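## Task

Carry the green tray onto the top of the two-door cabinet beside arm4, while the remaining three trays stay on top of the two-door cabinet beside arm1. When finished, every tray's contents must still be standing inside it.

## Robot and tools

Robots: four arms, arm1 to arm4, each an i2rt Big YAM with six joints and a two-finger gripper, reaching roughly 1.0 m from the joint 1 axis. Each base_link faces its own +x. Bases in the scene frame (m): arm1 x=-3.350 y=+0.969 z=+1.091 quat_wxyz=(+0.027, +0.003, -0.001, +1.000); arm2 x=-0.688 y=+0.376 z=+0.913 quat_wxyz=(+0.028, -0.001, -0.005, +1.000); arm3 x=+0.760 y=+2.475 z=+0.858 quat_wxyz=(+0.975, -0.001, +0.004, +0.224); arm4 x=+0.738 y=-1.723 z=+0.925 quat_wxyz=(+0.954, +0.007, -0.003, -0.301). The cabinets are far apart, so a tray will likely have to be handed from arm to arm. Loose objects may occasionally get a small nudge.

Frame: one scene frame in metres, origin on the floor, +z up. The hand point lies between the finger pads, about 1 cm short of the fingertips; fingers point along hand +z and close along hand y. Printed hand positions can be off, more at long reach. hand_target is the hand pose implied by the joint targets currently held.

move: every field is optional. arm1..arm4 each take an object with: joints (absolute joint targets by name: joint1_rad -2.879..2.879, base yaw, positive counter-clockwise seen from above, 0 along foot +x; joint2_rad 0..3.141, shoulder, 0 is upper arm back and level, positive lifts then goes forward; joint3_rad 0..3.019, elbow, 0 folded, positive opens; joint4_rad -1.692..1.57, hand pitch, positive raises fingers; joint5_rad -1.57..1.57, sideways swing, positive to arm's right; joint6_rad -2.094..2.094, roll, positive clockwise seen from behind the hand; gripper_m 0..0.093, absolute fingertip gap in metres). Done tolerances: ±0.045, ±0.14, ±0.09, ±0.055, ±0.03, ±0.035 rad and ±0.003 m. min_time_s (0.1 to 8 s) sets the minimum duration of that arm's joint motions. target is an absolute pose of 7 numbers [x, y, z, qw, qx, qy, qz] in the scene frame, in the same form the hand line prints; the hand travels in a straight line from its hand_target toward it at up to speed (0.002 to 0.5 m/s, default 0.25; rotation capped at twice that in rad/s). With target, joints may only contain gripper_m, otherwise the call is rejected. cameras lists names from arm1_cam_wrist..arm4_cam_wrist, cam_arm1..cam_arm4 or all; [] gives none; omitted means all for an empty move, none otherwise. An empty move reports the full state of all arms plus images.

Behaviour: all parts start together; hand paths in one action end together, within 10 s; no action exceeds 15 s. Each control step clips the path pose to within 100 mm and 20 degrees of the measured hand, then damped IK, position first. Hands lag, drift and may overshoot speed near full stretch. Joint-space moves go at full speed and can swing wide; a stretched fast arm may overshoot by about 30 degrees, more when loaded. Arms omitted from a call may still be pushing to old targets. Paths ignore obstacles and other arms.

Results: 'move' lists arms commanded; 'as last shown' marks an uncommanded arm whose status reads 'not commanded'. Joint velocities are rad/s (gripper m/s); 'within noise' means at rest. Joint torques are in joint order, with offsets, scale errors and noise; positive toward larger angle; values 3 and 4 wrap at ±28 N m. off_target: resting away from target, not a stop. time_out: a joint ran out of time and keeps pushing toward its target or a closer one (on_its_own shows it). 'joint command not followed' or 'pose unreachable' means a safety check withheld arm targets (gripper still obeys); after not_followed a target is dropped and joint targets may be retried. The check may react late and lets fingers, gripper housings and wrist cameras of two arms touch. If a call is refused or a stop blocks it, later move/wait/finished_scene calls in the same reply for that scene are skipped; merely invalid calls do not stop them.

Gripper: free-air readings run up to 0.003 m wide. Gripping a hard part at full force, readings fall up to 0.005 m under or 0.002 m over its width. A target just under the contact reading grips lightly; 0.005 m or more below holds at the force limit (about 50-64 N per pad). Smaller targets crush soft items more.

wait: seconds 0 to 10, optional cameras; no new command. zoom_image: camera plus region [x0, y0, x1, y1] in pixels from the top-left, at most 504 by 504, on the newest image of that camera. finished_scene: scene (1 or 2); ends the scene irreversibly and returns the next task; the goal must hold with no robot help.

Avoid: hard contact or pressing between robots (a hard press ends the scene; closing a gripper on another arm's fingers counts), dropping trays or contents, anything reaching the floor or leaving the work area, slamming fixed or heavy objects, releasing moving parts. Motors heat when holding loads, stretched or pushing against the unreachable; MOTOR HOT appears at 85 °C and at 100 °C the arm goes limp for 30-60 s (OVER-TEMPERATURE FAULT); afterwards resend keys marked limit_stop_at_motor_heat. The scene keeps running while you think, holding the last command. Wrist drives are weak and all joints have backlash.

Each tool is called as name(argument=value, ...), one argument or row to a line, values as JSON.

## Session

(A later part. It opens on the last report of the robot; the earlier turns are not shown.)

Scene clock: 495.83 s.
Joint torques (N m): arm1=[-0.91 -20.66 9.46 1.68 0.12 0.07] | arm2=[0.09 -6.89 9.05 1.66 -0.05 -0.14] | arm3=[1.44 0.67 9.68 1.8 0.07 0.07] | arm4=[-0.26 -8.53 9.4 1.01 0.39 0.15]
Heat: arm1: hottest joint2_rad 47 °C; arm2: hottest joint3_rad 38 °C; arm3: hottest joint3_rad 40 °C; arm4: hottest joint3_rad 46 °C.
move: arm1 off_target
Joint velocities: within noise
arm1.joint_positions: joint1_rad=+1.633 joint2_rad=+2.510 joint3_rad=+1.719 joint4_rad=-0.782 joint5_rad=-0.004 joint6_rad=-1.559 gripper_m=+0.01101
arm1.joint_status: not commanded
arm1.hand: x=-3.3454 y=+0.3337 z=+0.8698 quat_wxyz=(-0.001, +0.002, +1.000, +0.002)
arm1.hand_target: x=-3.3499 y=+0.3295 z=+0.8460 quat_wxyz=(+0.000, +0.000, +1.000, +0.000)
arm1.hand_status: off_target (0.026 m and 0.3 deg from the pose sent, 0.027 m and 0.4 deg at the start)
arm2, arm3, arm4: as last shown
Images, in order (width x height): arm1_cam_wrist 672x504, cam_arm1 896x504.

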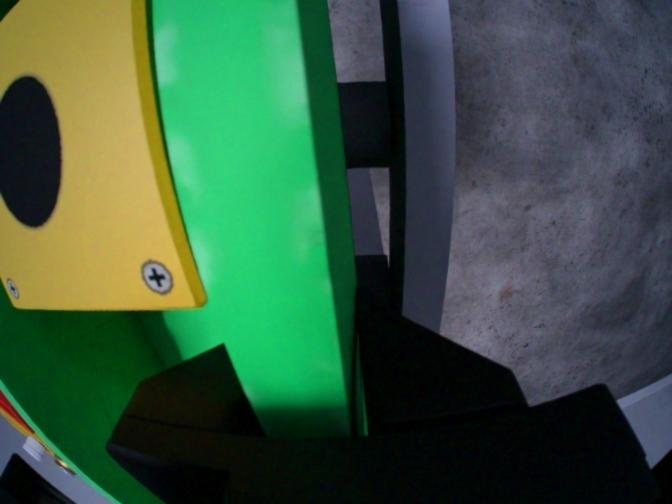

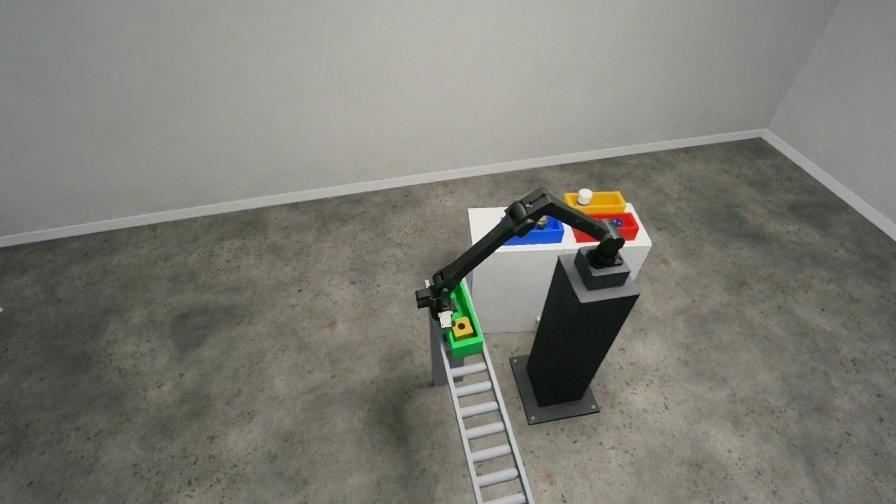

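move(
  arm1={"joints":{"gripper_m":0.045}},
)

move(
  arm1={"target":[-3.35,0.325,1.05,0,0,1,0],"speed":0.4},
  cameras=["arm1_cam_wrist","cam_arm1","cam_arm2"],
)

Scene clock: 508.93 s.
Joint torques (N m): arm1=[-0.97 -21.66 8.76 2.25 0.05 0.06] | arm2=[0.21 -5.95 9.1 1.72 0 -0.14] | arm3=[1.44 0.67 9.66 1.77 0.07 0.07] | arm4=[-0.21 -8.23 9.35 1.14 0.37 0.14]
Heat: arm1: hottest joint2_rad 45 °C; arm2: hottest joint3_rad 38 °C; arm3: hottest joint3_rad 40 °C; arm4: hottest joint3_rad 47 °C.
move: arm1 done
Joint velocities: within noise
arm1.joint_positions: joint1_rad=+1.633 joint2_rad=+2.519 joint3_rad=+1.725 joint4_rad=-0.798 joint5_rad=-0.002 joint6_rad=-1.559 gripper_m=+0.04480
arm1.joint_status: all done
arm1.hand: x=-3.3459 y=+0.3375 z=+0.8660 quat_wxyz=(-0.002, +0.002, +1.000, +0.011)
arm1.hand_target: x=-3.3499 y=+0.3296 z=+0.8459 quat_wxyz=(+0.000, +0.000, +1.000, +0.000)
arm1.hand_status: not commanded
arm2, arm3, arm4: as last shown
pictures: none

Scene clock: 510.50 s.
Joint torques (N m): arm1=[-1.14 -22.07 9.89 0.29 0.12 0.05] | arm2=[0.09 -6.83 8.72 1.63 -0.03 -0.11] | arm3=[1.44 0.73 9.65 1.78 0.07 0.06] | arm4=[-0.32 -8.29 9.43 1.1 0.37 0.14]
Heat: arm1: hottest joint2_rad 45 °C; arm2: hottest joint3_rad 38 °C; arm3: hottest joint3_rad 40 °C; arm4: hottest joint3_rad 47 °C.
move: arm1 done
Joint velocities: within noise
arm1.joint_positions: joint1_rad=+1.633 joint2_rad=+2.206 joint3_rad=+1.713 joint4_rad=-1.063 joint5_rad=-0.004 joint6_rad=-1.559 gripper_m=+0.04491
arm1.joint_status: not commanded
arm1.hand: x=-3.3442 y=+0.3274 z=+1.0568 quat_wxyz=(-0.001, +0.002, +1.000, -0.007)
arm1.hand_target: x=-3.3499 y=+0.3252 z=+1.0501 quat_wxyz=(+0.000, +0.000, +1.000, +0.000)
arm1.hand_status: done (0.009 m and 0.8 deg from the pose sent, 0.184 m and 1.3 deg at the start; pose on its path clipped on 5 of 47 steps)
arm2, arm3, arm4: as last shown
Images, in order (width x height): arm1_cam_wrist 672x504, cam_arm1 896x504, cam_arm2 896x504.

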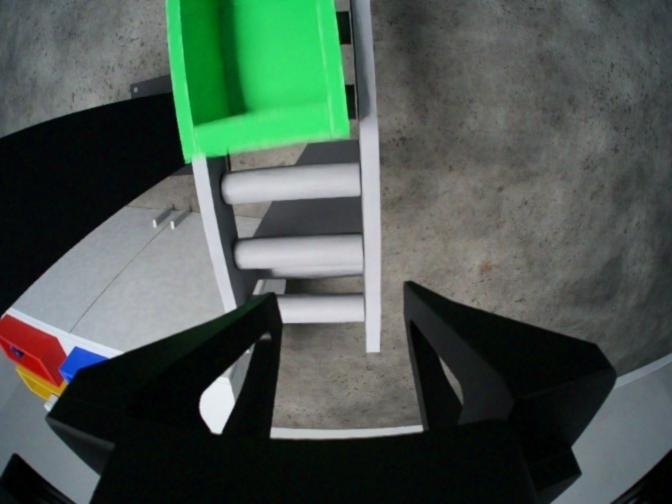

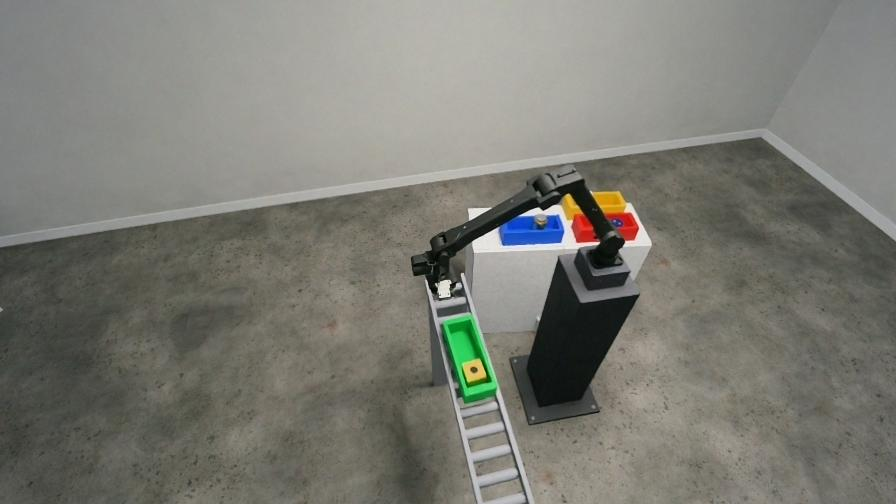

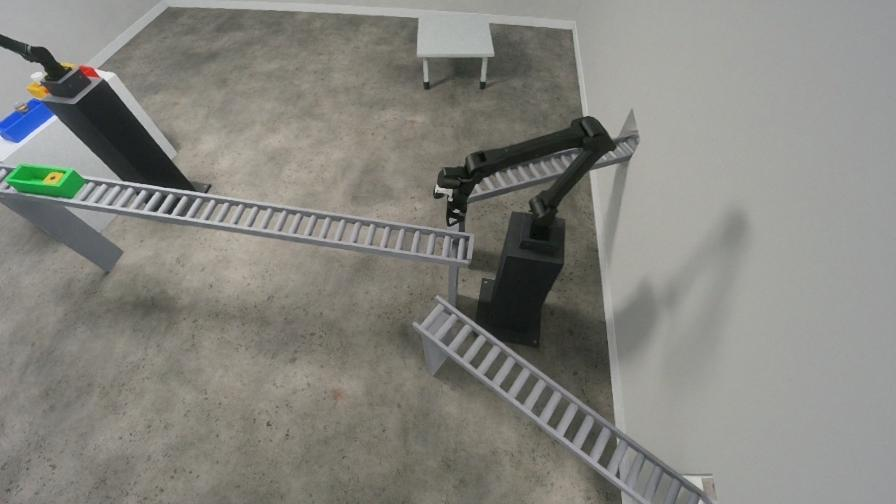

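move(
  arm1={"joints":{"joint2_rad":0.7,"joint3_rad":1.3,"joint4_rad":-1.2,"joint6_rad":0},"min_time_s":4},
  arm2={"target":[-1.15,0.43,1.05,0,1,0,0],"speed":0.3},
  cameras=["arm2_cam_wrist","cam_arm2"],
)

zoom_image(
  camera="cam_arm2",
  region=[330, 170, 530, 290],
)

Scene clock: 542.77 s.
Joint torques (N m): arm1=[-0.91 -0.73 8.66 1.63 0.18 0.32] | arm2=[0.62 -12.45 10.69 -0.08 0.24 -0.07] | arm3=[1.49 0.67 9.68 1.8 0.07 0.06] | arm4=[-0.32 -8.23 9.4 1.07 0.39 0.16]
Heat: arm1: hottest joint2_rad 43 °C; arm2: hottest joint3_rad 39 °C; arm3: hottest joint3_rad 40 °C; arm4: hottest joint3_rad 47 °C.
move: arm1 done; arm2 off_target
Joint velocities: within noise
arm1.joint_positions: joint1_rad=+1.633 joint2_rad=+0.694 joint3_rad=+1.303 joint4_rad=-1.188 joint5_rad=-0.004 joint6_rad=-0.018 gripper_m=+0.04491
arm1.joint_status: all done
arm1.hand: x=-3.3438 y=+0.6728 z=+1.5987 quat_wxyz=(+0.334, +0.612, +0.632, -0.338)
arm1.hand_target: x=-3.3463 y=+0.6719 z=+1.5927 quat_wxyz=(+0.329, +0.624, +0.627, -0.329)
arm1.hand_status: not commanded
arm2.joint_positions: joint1_rad=-0.067 joint2_rad=+1.596 joint3_rad=+1.235 joint4_rad=-1.235 joint5_rad=-0.012 joint6_rad=-0.107 gripper_m=+0.09397
arm2.joint_status: not commanded
arm2.hand: x=-1.1358 y=+0.4281 z=+1.0381 quat_wxyz=(+0.003, +1.000, -0.008, +0.012)
arm2.hand_target: x=-1.1495 y=+0.4299 z=+1.0501 quat_wxyz=(+0.000, +1.000, +0.000, +0.000)
arm2.hand_status: off_target (0.019 m and 1.7 deg from the pose sent, 0.209 m and 22.3 deg at the start)
arm3.joint_positions: joint1_rad=-0.464 joint2_rad=+0.621 joint3_rad=+1.351 joint4_rad=-1.179 joint5_rad=+0.120 joint6_rad=+0.657 gripper_m=+0.09396
arm3.joint_status: not commanded
arm3.hand: x=+1.0245 y=+2.4525 z=+1.4105 quat_wxyz=(-0.518, -0.307, -0.790, -0.118)
arm3.hand_target: x=+1.0215 y=+2.4526 z=+1.4253 quat_wxyz=(-0.530, -0.305, -0.781, -0.122)
arm3.hand_status: not commanded
arm4: as last shown
Images, in order (width x height): arm2_cam_wrist 672x504, cam_arm2 896x504.

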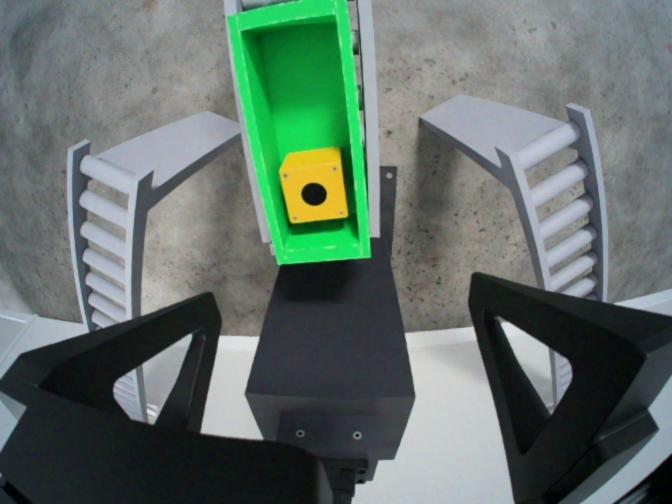

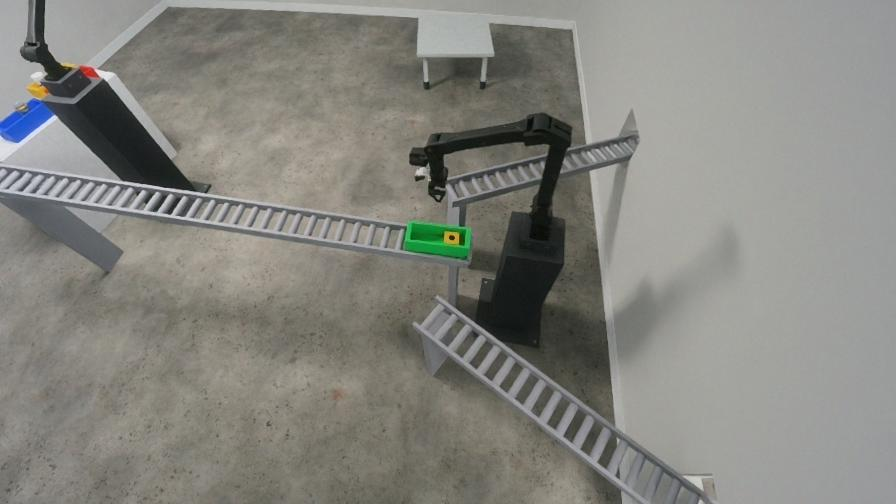

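Scaled by 2.520 from the camera's image (finer frame: 1280x720).

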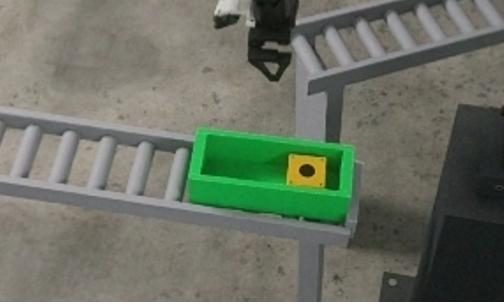

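move(
  arm2={"target":[-1.158,0.452,0.84,0,0.9988,0.05,0],"speed":0.25,"joints":{"gripper_m":0.06}},
  cameras=["arm2_cam_wrist","cam_arm2"],
)

zoom_image(
  camera="cam_arm2",
  region=[370, 150, 530, 290],
)

Scene clock: 577.33 s.
Joint torques (N m): arm1=[-0.85 -0.91 8.64 1.62 0.16 0.31] | arm2=[-0.62 -14.68 6.08 0.53 0.2 -0.06] | arm3=[1.44 0.67 9.65 1.76 0.08 0.06] | arm4=[-0.32 -8.18 9.44 1.1 0.38 0.14]
Heat: arm1: hottest joint2_rad 39 °C; arm2: hottest joint3_rad 41 °C; arm3: hottest joint3_rad 40 °C; arm4: hottest joint3_rad 47 °C.
move: arm2 done
Joint velocities: within noise
arm1, arm3, arm4: as last shown
arm1.joint_positions: joint1_rad=+1.633 joint2_rad=+0.694 joint3_rad=+1.303 joint4_rad=-1.188 joint5_rad=-0.004 joint6_rad=-0.017 gripper_m=+0.04491
arm1.hand_target: x=-3.3463 y=+0.6719 z=+1.5927 quat_wxyz=(+0.329, +0.624, +0.627, -0.330)
arm2.joint_positions: joint1_rad=-0.096 joint2_rad=+1.934 joint3_rad=+1.087 joint4_rad=-0.742 joint5_rad=-0.011 joint6_rad=-0.246 gripper_m=+0.06013
arm2.joint_status: all done
arm2.hand: x=-1.1511 y=+0.4460 z=+0.8395 quat_wxyz=(+0.003, +0.999, +0.047, +0.009)
arm2.hand_target: x=-1.1578 y=+0.4520 z=+0.8400 quat_wxyz=(+0.000, +0.999, +0.050, +0.000)
arm2.hand_status: done (0.009 m and 1.1 deg from the pose sent, 0.201 m and 6.8 deg at the start)
Images, in order (width x height): arm2_cam_wrist 672x504, cam_arm2 896x504.

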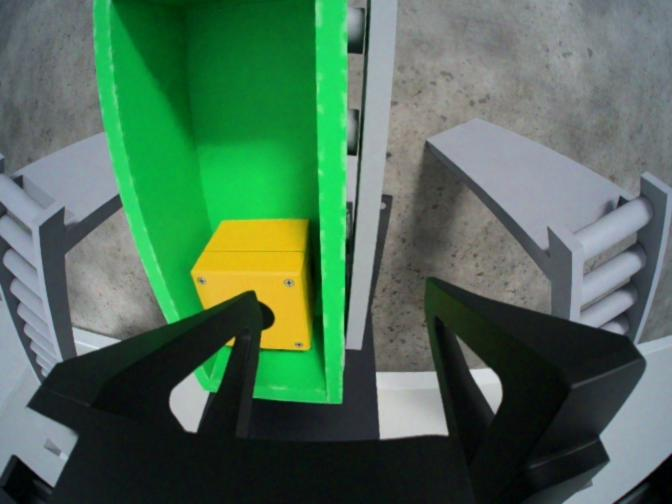

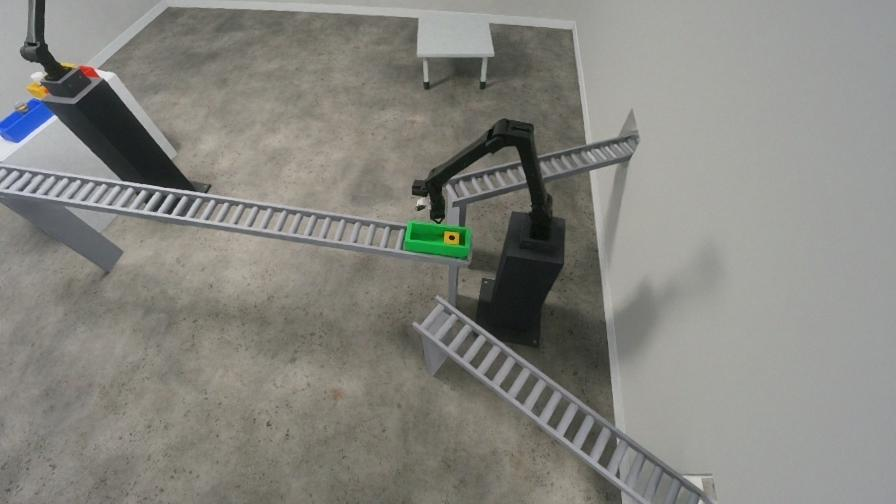

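Scaled by 3.150 from the camera's image (finer frame: 1280x720).

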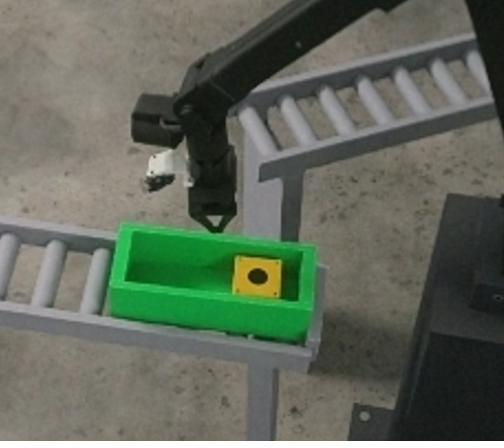

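move(
  arm2={"target":[-1.158,0.449,0.70,0,0.9988,0.05,0],"speed":0.2},
  cameras=["arm2_cam_wrist"],
)

Scene clock: 598.67 s.
Joint torques (N m): arm1=[-0.97 -0.85 8.66 1.59 0.17 0.34] | arm2=[0.56 -12.04 4.71 0.34 0.25 -0.02] | arm3=[1.38 0.73 9.69 1.78 0.08 0.06] | arm4=[-0.32 -8.29 9.4 1.03 0.38 0.14]
Heat: arm1: hottest joint2_rad 37 °C; arm2: hottest joint3_rad 39 °C; arm3: hottest joint3_rad 40 °C; arm4: hottest joint3_rad 47 °C.
move: arm2 off_target
Joint velocities: within noise
arm1, arm3: as last shown
arm2.joint_positions: joint1_rad=-0.096 joint2_rad=+2.202 joint3_rad=+1.110 joint4_rad=-0.438 joint5_rad=-0.013 joint6_rad=-0.245 gripper_m=+0.06012
arm2.joint_status: not commanded
arm2.hand: x=-1.1690 y=+0.4495 z=+0.7227 quat_wxyz=(-0.002, +0.999, +0.047, -0.020)
arm2.hand_target: x=-1.1572 y=+0.4488 z=+0.7011 quat_wxyz=(+0.000, +0.999, +0.050, +0.000)
arm2.hand_status: off_target (0.025 m and 2.4 deg from the pose sent, 0.140 m and 1.1 deg at the start)
arm4.joint_positions: joint1_rad=+1.034 joint2_rad=+1.144 joint3_rad=+1.017 joint4_rad=-1.136 joint5_rad=+0.213 joint6_rad=+0.365 gripper_m=+0.09397
arm4.joint_status: not commanded
arm4.hand: x=+1.0975 y=-1.6032 z=+1.1523 quat_wxyz=(-0.186, +0.011, -0.982, +0.033)
arm4.hand_target: x=+1.0999 y=-1.6000 z=+1.1500 quat_wxyz=(-0.190, +0.009, -0.981, +0.032)
arm4.hand_status: not commanded
Images, in order (width x height): arm2_cam_wrist 672x504.

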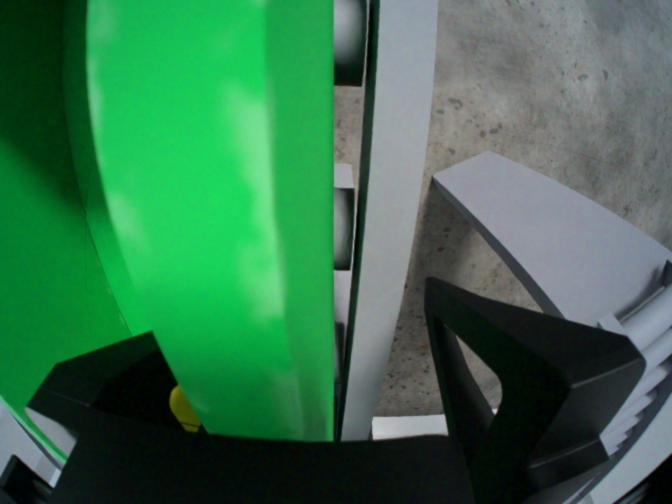

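wait(
  seconds=0,
  cameras=["cam_arm2"],
)

zoom_image(
  camera="cam_arm2",
  region=[390, 170, 490, 270],
)

Scene clock: 608.17 s.
Joint torques (N m): arm1=[-1.03 -0.79 8.72 1.62 0.17 0.32] | arm2=[1.32 -12.22 4.68 0.43 0.24 -0.01] | arm3=[1.44 0.67 9.68 1.8 0.07 0.06] | arm4=[-0.5 -8.47 9.44 1.02 0.38 0.15]
Heat: arm1: hottest joint2_rad 36 °C; arm2: hottest joint3_rad 38 °C; arm3: hottest joint3_rad 40 °C; arm4: hottest joint3_rad 47 °C.
Joint velocities: within noise
arm1.joint_positions: joint1_rad=+1.633 joint2_rad=+0.694 joint3_rad=+1.303 joint4_rad=-1.188 joint5_rad=-0.004 joint6_rad=-0.017 gripper_m=+0.04491
arm1.joint_status: not commanded
arm1.hand: x=-3.3438 y=+0.6728 z=+1.5987 quat_wxyz=(+0.334, +0.612, +0.632, -0.338)
arm1.hand_target: x=-3.3463 y=+0.6719 z=+1.5927 quat_wxyz=(+0.329, +0.624, +0.627, -0.330)
arm1.hand_status: not commanded
arm2.joint_positions: joint1_rad=-0.096 joint2_rad=+2.202 joint3_rad=+1.110 joint4_rad=-0.438 joint5_rad=-0.013 joint6_rad=-0.245 gripper_m=+0.06012
arm2.joint_status: not commanded
arm2.hand: x=-1.1690 y=+0.4495 z=+0.7227 quat_wxyz=(-0.002, +0.999, +0.047, -0.020)
arm2.hand_target: x=-1.1572 y=+0.4488 z=+0.7011 quat_wxyz=(+0.000, +0.999, +0.050, +0.000)
arm2.hand_status: off_target (0.025 m and 2.4 deg from the pose sent, 0.140 m and 1.1 deg at the start)
arm3.joint_positions: joint1_rad=-0.464 joint2_rad=+0.621 joint3_rad=+1.351 joint4_rad=-1.179 joint5_rad=+0.120 joint6_rad=+0.657 gripper_m=+0.09396
arm3.joint_status: not commanded
arm3.hand: x=+1.0245 y=+2.4525 z=+1.4105 quat_wxyz=(-0.518, -0.307, -0.790, -0.118)
arm3.hand_target: x=+1.0215 y=+2.4526 z=+1.4253 quat_wxyz=(-0.530, -0.305, -0.781, -0.122)
arm3.hand_status: not commanded
arm4.joint_positions: joint1_rad=+1.034 joint2_rad=+1.144 joint3_rad=+1.017 joint4_rad=-1.136 joint5_rad=+0.213 joint6_rad=+0.365 gripper_m=+0.09397
arm4.joint_status: not commanded
arm4.hand: x=+1.0975 y=-1.6032 z=+1.1523 quat_wxyz=(-0.186, +0.011, -0.982, +0.033)
arm4.hand_target: x=+1.0999 y=-1.6000 z=+1.1500 quat_wxyz=(-0.190, +0.009, -0.981, +0.032)
arm4.hand_status: not commanded
Images, in order (width x height): cam_arm2 896x504.

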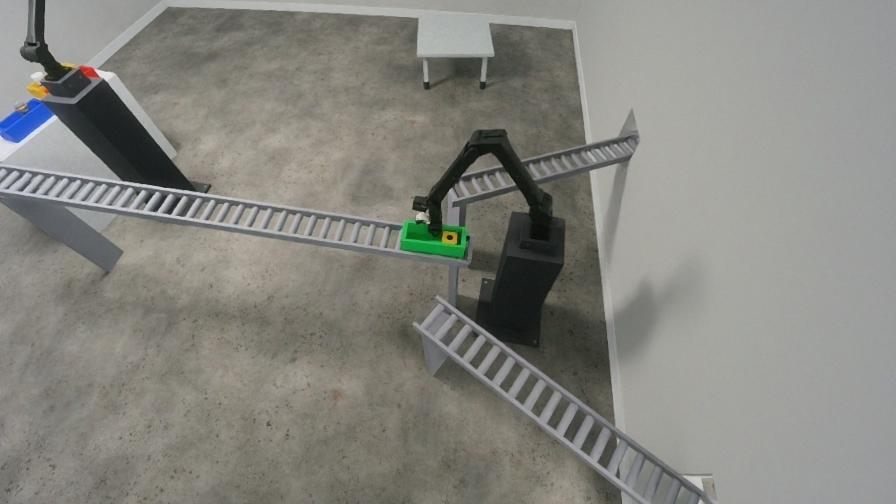

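Scaled by 5.040 from the camera's image (finer frame: 1280x720).

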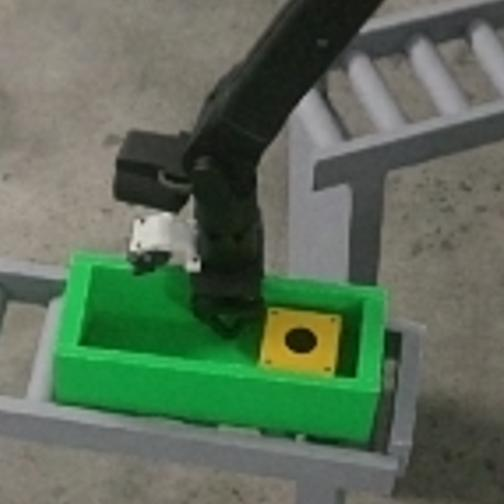

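move(
  arm2={"target":[-1.165,0.451,0.737,0,0.9988,0.05,0],"speed":0.1},
)

move(
  arm2={"joints":{"gripper_m":0.003}},
  cameras=["arm2_cam_wrist","cam_arm2"],
)

zoom_image(
  camera="cam_arm2",
  region=[390, 170, 490, 270],
)

Scene clock: 628.37 s.
Joint torques (N m): arm1=[-0.91 -0.67 8.66 1.62 0.17 0.31] | arm2=[0.62 -17.32 5.07 -0.36 0.19 0] | arm3=[1.26 0.79 9.68 1.8 0.07 0.05] | arm4=[-0.09 -8.64 9.4 1.14 0.38 0.14]
Heat: arm1: hottest joint2_rad 35 °C; arm2: hottest joint3_rad 36 °C; arm3: hottest joint3_rad 40 °C; arm4: hottest joint3_rad 48 °C.
move: arm2 off_target
Joint velocities: within noise
arm1, arm3, arm4: as last shown
arm2.joint_positions: joint1_rad=-0.096 joint2_rad=+2.192 joint3_rad=+1.113 joint4_rad=-0.507 joint5_rad=-0.013 joint6_rad=-0.245 gripper_m=+0.06012
arm2.joint_status: not commanded
arm2.hand: x=-1.1568 y=+0.4476 z=+0.7278 quat_wxyz=(+0.003, +0.999, +0.047, +0.007)
arm2.hand_target: x=-1.1648 y=+0.4509 z=+0.7369 quat_wxyz=(+0.000, +0.999, +0.050, +0.000)
arm2.hand_status: off_target (0.013 m and 1.0 deg from the pose sent, 0.015 m and 2.4 deg at the start)
pictures: none

Scene clock: 629.13 s.
Joint torques (N m): arm1=[-0.91 -0.91 8.7 1.61 0.16 0.31] | arm2=[-0.62 -17.9 5.07 -0.01 0.68 -0.31] | arm3=[1.38 0.73 9.69 1.78 0.07 0.06] | arm4=[-0.5 -8.41 9.35 0.98 0.38 0.14]
Heat: arm1: hottest joint2_rad 35 °C; arm2: hottest joint3_rad 36 °C; arm3: hottest joint3_rad 40 °C; arm4: hottest joint3_rad 48 °C.
move: arm2 off_target
Joint velocities: within noise
arm1, arm3, arm4: as last shown
arm2.joint_positions: joint1_rad=-0.087 joint2_rad=+2.190 joint3_rad=+1.113 joint4_rad=-0.512 joint5_rad=-0.024 joint6_rad=-0.212 gripper_m=+0.01199
arm2.joint_status: gripper_m off_target (ended at +0.01202, target +0.00300)
arm2.hand: x=-1.1571 y=+0.4411 z=+0.7285 quat_wxyz=(+0.009, +0.999, +0.035, +0.008)
arm2.hand_target: x=-1.1648 y=+0.4509 z=+0.7369 quat_wxyz=(+0.000, +0.999, +0.050, +0.000)
arm2.hand_status: not commanded
Images, in order (width x height): arm2_cam_wrist 672x504, cam_arm2 896x504.

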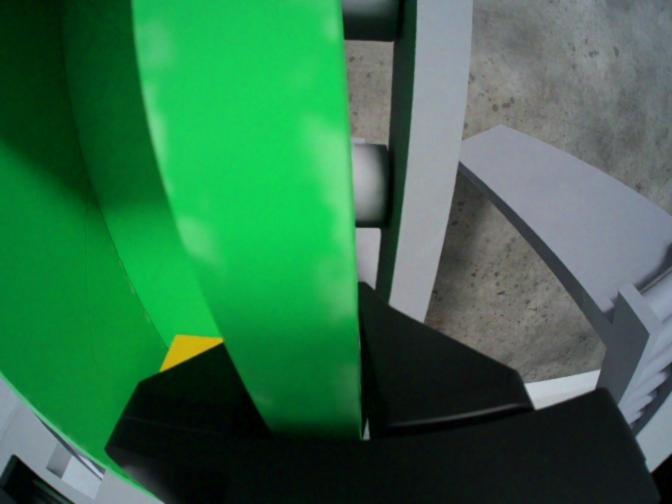

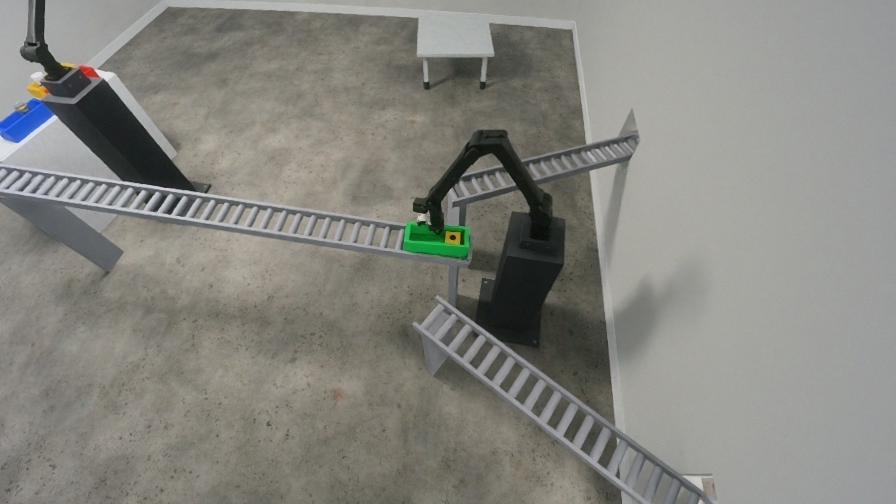

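Scaled by 5.040 from the camera's image (finer frame: 1280x720).

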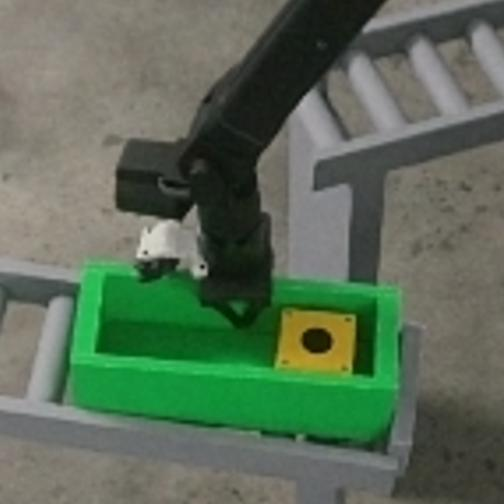

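move(
  arm2={"target":[-1.165,0.447,0.93,0,0.9994,0.035,0],"speed":0.2},
)

move(
  arm2={"target":[-0.914,-0.008,0.95,0,0.966,-0.259,0],"speed":0.2},
  cameras=["arm2_cam_wrist","cam_arm2"],
)

zoom_image(
  camera="cam_arm2",
  region=[380, 200, 580, 370],
)

Scene clock: 689.23 s.
Joint torques (N m): arm1=[-0.79 -0.79 8.64 1.58 0.16 0.32] | arm2=[0.09 -19.02 9.83 -0.83 -0.11 0.05] | arm3=[1.44 0.79 9.68 1.78 0.07 0.06] | arm4=[-0.5 -8.53 9.5 1.03 0.38 0.14]
Heat: arm1: hottest joint3_rad 35 °C; arm2: hottest joint3_rad 35 °C; arm3: hottest joint3_rad 41 °C; arm4: hottest joint3_rad 48 °C.
move: arm2 off_target
Joint velocities: within noise
arm1, arm3, arm4: as last shown
arm2.joint_positions: joint1_rad=-0.088 joint2_rad=+1.829 joint3_rad=+1.121 joint4_rad=-0.930 joint5_rad=-0.006 joint6_rad=-0.221 gripper_m=+0.01167
arm2.joint_status: not commanded
arm2.hand: x=-1.1413 y=+0.4409 z=+0.8966 quat_wxyz=(+0.005, +0.999, +0.039, +0.034)
arm2.hand_target: x=-1.1637 y=+0.4468 z=+0.9299 quat_wxyz=(+0.000, +0.999, +0.035, +0.000)
arm2.hand_status: off_target (0.041 m and 3.9 deg from the pose sent, 0.202 m and 1.3 deg at the start)
pictures: none

Scene clock: 692.87 s.
Joint torques (N m): arm1=[-0.79 -0.97 8.66 1.61 0.17 0.29] | arm2=[0.62 -13.74 10.88 -0.02 0.09 0.23] | arm3=[1.38 0.67 9.66 1.81 0.07 0.06] | arm4=[-0.56 -8.53 9.44 1.1 0.39 0.14]
Heat: arm1: hottest joint3_rad 35 °C; arm2: hottest joint3_rad 35 °C; arm3: hottest joint3_rad 41 °C; arm4: hottest joint3_rad 48 °C.
move: arm2 off_target
Joint velocities: within noise
arm1, arm3, arm4: as last shown
arm2.joint_positions: joint1_rad=+1.091 joint2_rad=+1.675 joint3_rad=+1.012 joint4_rad=-0.965 joint5_rad=-0.002 joint6_rad=+1.550 gripper_m=+0.01167
arm2.joint_status: not commanded
arm2.hand: x=-0.9001 y=+0.0183 z=+0.9270 quat_wxyz=(-0.032, +0.967, -0.254, +0.008)
arm2.hand_target: x=-0.9132 y=-0.0067 z=+0.9507 quat_wxyz=(+0.000, +0.966, -0.259, +0.000)
arm2.hand_status: off_target (0.038 m and 3.8 deg from the pose sent, 0.506 m and 34.6 deg at the start)
Images, in order (width x height): arm2_cam_wrist 672x504, cam_arm2 896x504.

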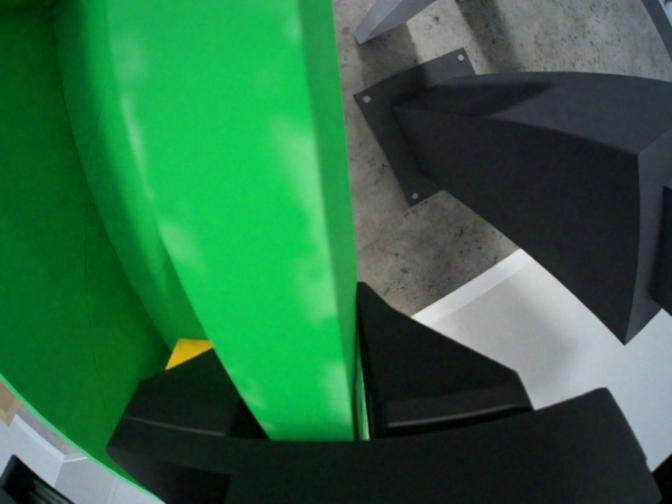

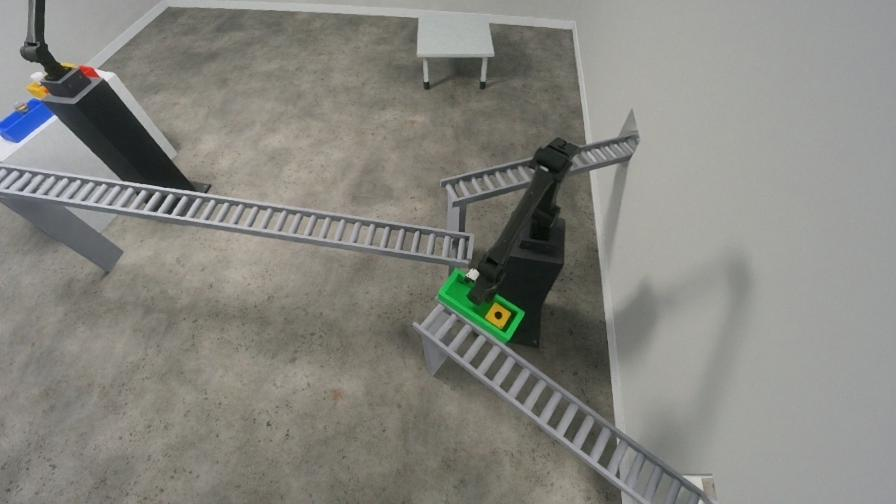

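Scaled by 2.520 from the camera's image (finer frame: 1280x720).

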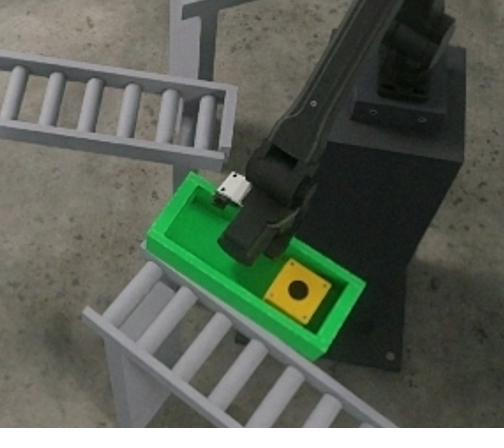

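move(
  arm2={"target":[-0.938,-0.045,0.85,0,0.9588,-0.284,0],"speed":0.2},
  cameras=["arm2_cam_wrist","cam_arm2"],
)

zoom_image(
  camera="cam_arm2",
  region=[400, 240, 560, 370],
)

Scene clock: 721.37 s.
Joint torques (N m): arm1=[-0.67 -0.67 8.61 1.61 0.17 0.32] | arm2=[0.56 -18.2 8.77 0.46 0.09 0.22] | arm3=[1.44 0.79 9.69 1.8 0.07 0.06] | arm4=[-0.73 -8.29 9.36 1.11 0.37 0.15]
Heat: arm1: hottest joint3_rad 35 °C; arm2: hottest joint3_rad 40 °C; arm3: hottest joint3_rad 41 °C; arm4: hottest joint3_rad 48 °C.
move: arm2 off_target
Joint velocities: within noise
arm1, arm3, arm4: as last shown
arm2.joint_positions: joint1_rad=+1.091 joint2_rad=+1.950 joint3_rad=+1.089 joint4_rad=-0.784 joint5_rad=-0.002 joint6_rad=+1.600 gripper_m=+0.01167
arm2.joint_status: not commanded
arm2.hand: x=-0.9203 y=-0.0150 z=+0.8294 quat_wxyz=(-0.041, +0.960, -0.278, +0.010)
arm2.hand_target: x=-0.9372 y=-0.0438 z=+0.8514 quat_wxyz=(+0.000, +0.959, -0.284, +0.000)
arm2.hand_status: off_target (0.040 m and 4.8 deg from the pose sent, 0.107 m and 5.2 deg at the start)
Images, in order (width x height): arm2_cam_wrist 672x504, cam_arm2 896x504.

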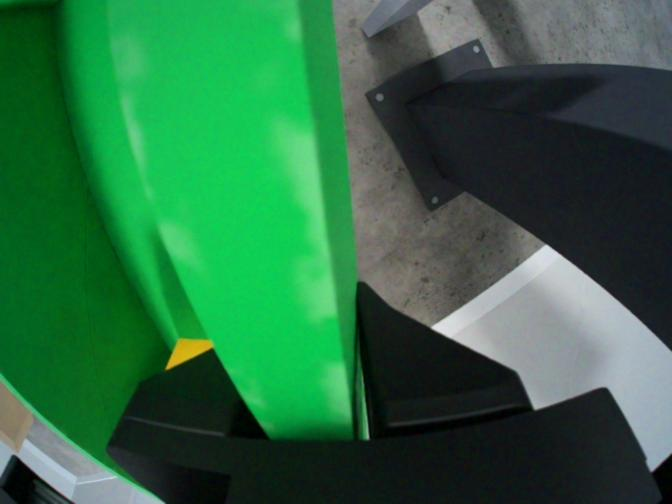

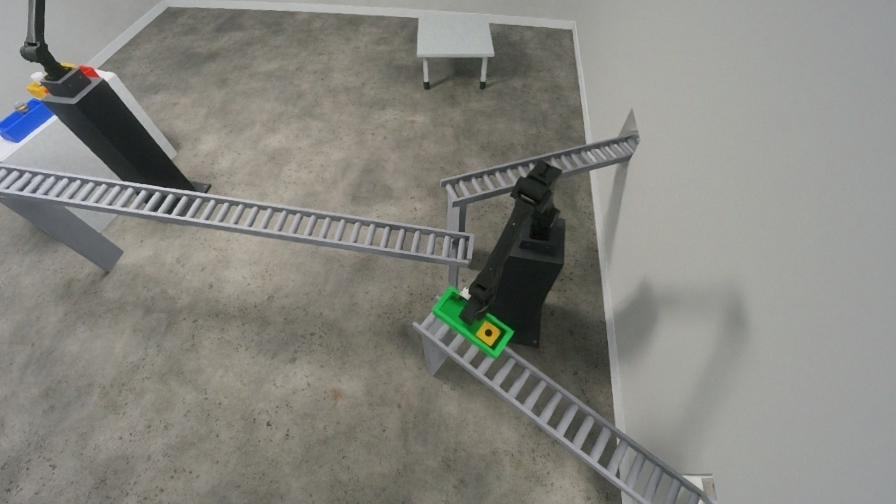

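Scaled by 3.150 from the camera's image (finer frame: 1280x720).

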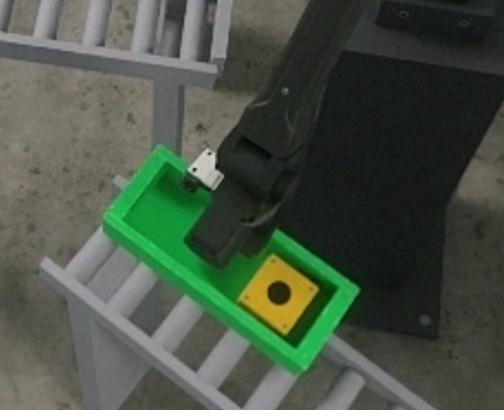

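move(
  arm2={"target":[-0.962,-0.082,0.83,0,0.9588,-0.284,0],"speed":0.15},
  cameras=["arm2_cam_wrist","cam_arm2"],
)

zoom_image(
  camera="cam_arm2",
  region=[400, 240, 560, 370],
)

Scene clock: 738.80 s.
Joint torques (N m): arm1=[-0.79 -0.91 8.68 1.58 0.18 0.31] | arm2=[1.14 -19.25 9.22 -0.17 0.1 0.19] | arm3=[1.38 0.73 9.66 1.8 0.07 0.06] | arm4=[-0.38 -8.29 9.39 1.1 0.36 0.13]
Heat: arm1: hottest joint3_rad 35 °C; arm2: hottest joint3_rad 39 °C; arm3: hottest joint3_rad 41 °C; arm4: hottest joint3_rad 48 °C.
move: arm2 off_target
Joint velocities: within noise
arm1, arm3, arm4: as last shown
arm2.joint_positions: joint1_rad=+1.091 joint2_rad=+2.069 joint3_rad=+1.227 joint4_rad=-0.786 joint5_rad=-0.002 joint6_rad=+1.600 gripper_m=+0.01167
arm2.joint_status: not commanded
arm2.hand: x=-0.9442 y=-0.0552 z=+0.8071 quat_wxyz=(-0.032, +0.960, -0.278, +0.008)
arm2.hand_target: x=-0.9613 y=-0.0808 z=+0.8309 quat_wxyz=(+0.000, +0.959, -0.284, +0.000)
arm2.hand_status: off_target (0.039 m and 3.9 deg from the pose sent, 0.079 m and 4.8 deg at the start)
Images, in order (width x height): arm2_cam_wrist 672x504, cam_arm2 896x504.

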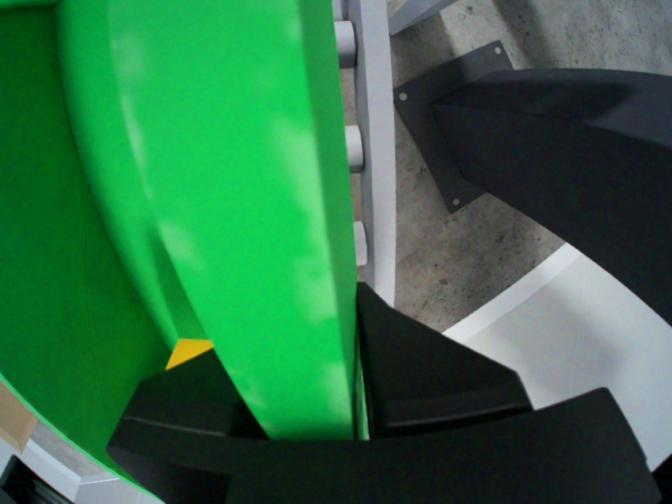

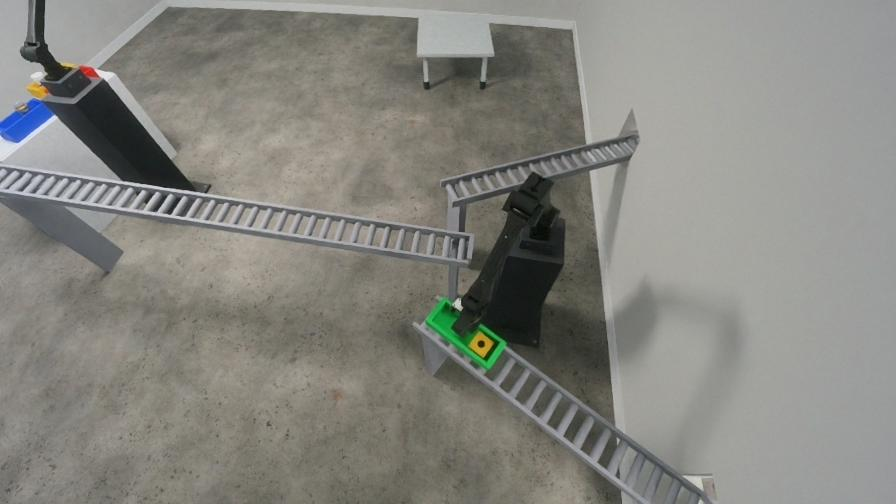

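Scaled by 3.150 from the camera's image (finer frame: 1280x720).

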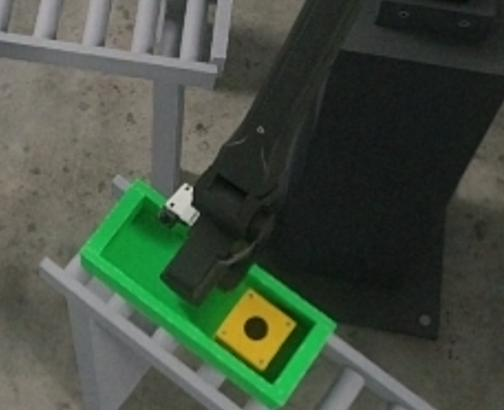

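move(
  arm2={"target": [-0.945, -0.085, 0.79, 0, 0.9588, -0.284, 0], "speed": 0.2},
  cameras=["arm2_cam_wrist", "cam_arm2"],
)

Scene clock: 793.23 s.
Joint torques (N m): arm1=[-0.91 -0.91 8.69 1.61 0.17 0.31] | arm2=[1.9 -20.13 7.1 0.64 0.11 0.22] | arm3=[1.32 0.79 9.68 1.8 0.07 0.06] | arm4=[-0.5 -8.53 9.4 1.1 0.37 0.15]
Heat: arm1: hottest joint3_rad 35 °C; arm2: hottest joint3_rad 40 °C; arm3: hottest joint3_rad 41 °C; arm4: hottest joint3_rad 49 °C.
move: arm2 off_target
Joint velocities: within noise
arm1, arm3, arm4: as last shown
arm2.joint_positions: joint1_rad=+1.111 joint2_rad=+2.144 joint3_rad=+1.227 joint4_rad=-0.717 joint5_rad=-0.002 joint6_rad=+1.627 gripper_m=+0.01167
arm2.joint_status: not commanded
arm2.hand: x=-0.9347 y=-0.0584 z=+0.7702 quat_wxyz=(-0.035, +0.959, -0.281, +0.008)
arm2.hand_target: x=-0.9445 y=-0.0843 z=+0.7909 quat_wxyz=(+0.000, +0.959, -0.284, +0.000)
arm2.hand_status: off_target (0.035 m and 4.1 deg from the pose sent, 0.034 m and 3.9 deg at the start)
Images, in order (width x height): arm2_cam_wrist 672x504, cam_arm2 896x504.

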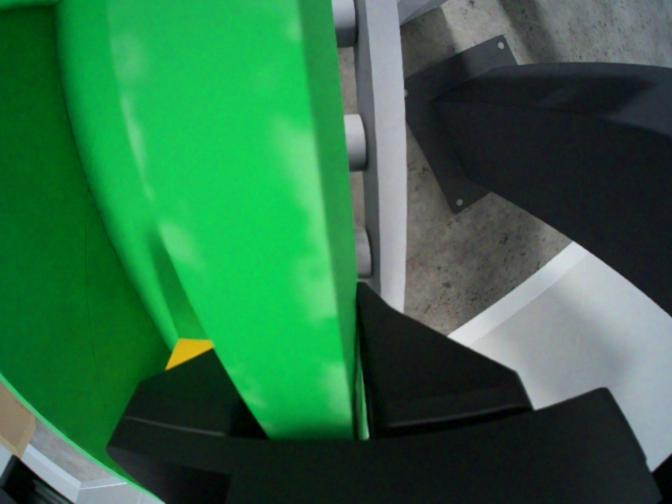

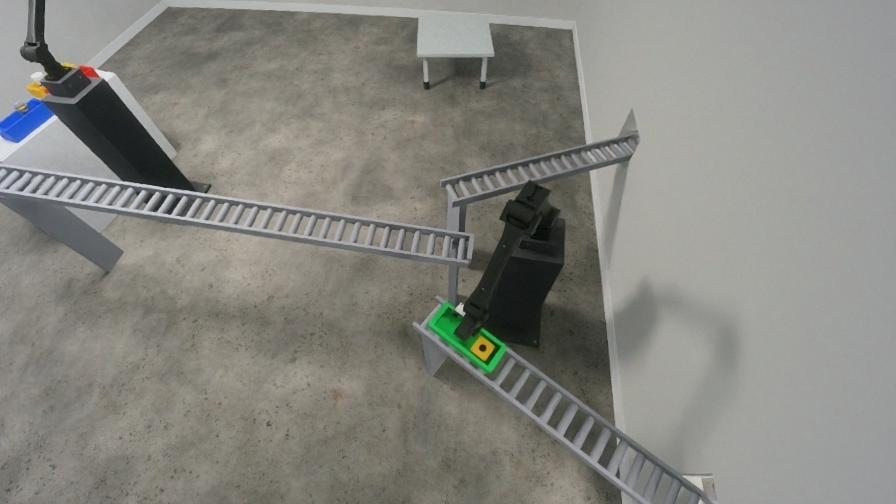

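move(
  arm2={"target": [-0.94, -0.083, 0.755, 0, 0.9588, -0.284, 0], "speed": 0.2},
  cameras=["arm2_cam_wrist", "cam_arm2"],
)

zoom_image(
  camera="cam_arm2",
  region=[396, 270, 556, 400],
)

Scene clock: 806.53 s.
Joint torques (N m): arm1=[-0.79 -0.79 8.68 1.58 0.16 0.32] | arm2=[1.9 -19.72 6.06 0.55 0.1 0.23] | arm3=[1.49 0.73 9.68 1.8 0.07 0.06] | arm4=[-0.09 -8.47 9.43 0.99 0.38 0.13]
Heat: arm1: hottest joint3_rad 35 °C; arm2: hottest joint3_rad 39 °C; arm3: hottest joint3_rad 41 °C; arm4: hottest joint3_rad 49 °C.
move: arm2 off_target
Joint velocities: within noise
arm1.joint_positions: joint1_rad=+1.633 joint2_rad=+0.694 joint3_rad=+1.303 joint4_rad=-1.188 joint5_rad=-0.004 joint6_rad=-0.017 gripper_m=+0.04491
arm1.joint_status: not commanded
arm1.hand: x=-3.3438 y=+0.6728 z=+1.5987 quat_wxyz=(+0.334, +0.612, +0.632, -0.338)
arm1.hand_target: x=-3.3463 y=+0.6719 z=+1.5927 quat_wxyz=(+0.329, +0.624, +0.627, -0.330)
arm1.hand_status: not commanded
arm2.joint_positions: joint1_rad=+1.116 joint2_rad=+2.211 joint3_rad=+1.227 joint4_rad=-0.643 joint5_rad=-0.002 joint6_rad=+1.634 gripper_m=+0.01167
arm2.joint_status: not commanded
arm2.hand: x=-0.9321 y=-0.0584 z=+0.7368 quat_wxyz=(-0.032, +0.959, -0.283, +0.007)
arm2.hand_target: x=-0.9396 y=-0.0824 z=+0.7555 quat_wxyz=(+0.000, +0.959, -0.284, +0.000)
arm2.hand_status: off_target (0.032 m and 3.8 deg from the pose sent, 0.029 m and 4.2 deg at the start)
arm3.joint_positions: joint1_rad=-0.464 joint2_rad=+0.621 joint3_rad=+1.351 joint4_rad=-1.179 joint5_rad=+0.120 joint6_rad=+0.657 gripper_m=+0.09396
arm3.joint_status: not commanded
arm3.hand: x=+1.0245 y=+2.4525 z=+1.4105 quat_wxyz=(-0.518, -0.307, -0.790, -0.118)
arm3.hand_target: x=+1.0215 y=+2.4526 z=+1.4253 quat_wxyz=(-0.530, -0.305, -0.781, -0.122)
arm3.hand_status: not commanded
arm4.joint_positions: joint1_rad=+1.034 joint2_rad=+1.144 joint3_rad=+1.017 joint4_rad=-1.136 joint5_rad=+0.213 joint6_rad=+0.365 gripper_m=+0.09397
arm4.joint_status: not commanded
arm4.hand: x=+1.0975 y=-1.6032 z=+1.1523 quat_wxyz=(-0.186, +0.011, -0.982, +0.033)
arm4.hand_target: x=+1.0999 y=-1.6000 z=+1.1500 quat_wxyz=(-0.190, +0.009, -0.981, +0.032)
arm4.hand_status: not commanded
Images, in order (width x height): arm2_cam_wrist 672x504, cam_arm2 896x504.

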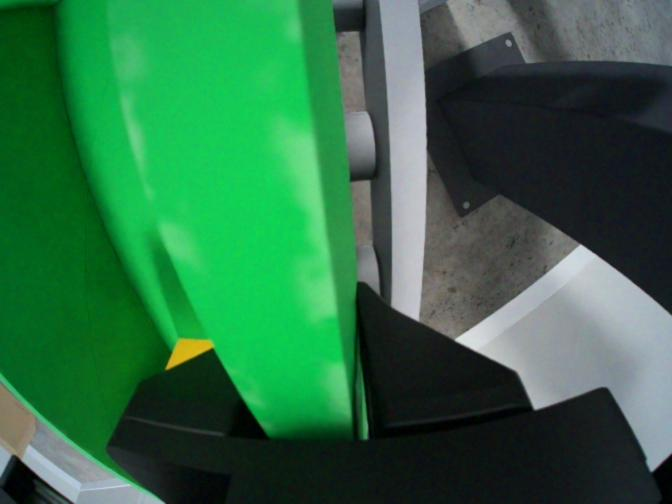

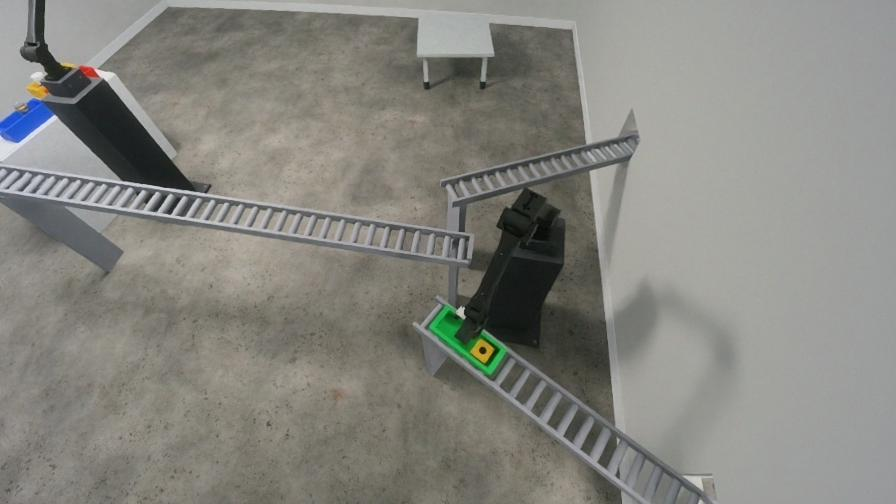

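Scaled by 3.150 from the camera's image (finer frame: 1280x720).

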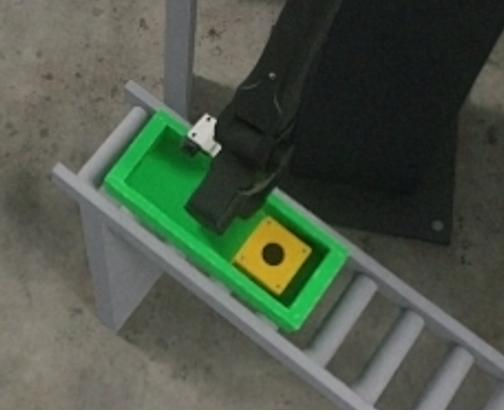

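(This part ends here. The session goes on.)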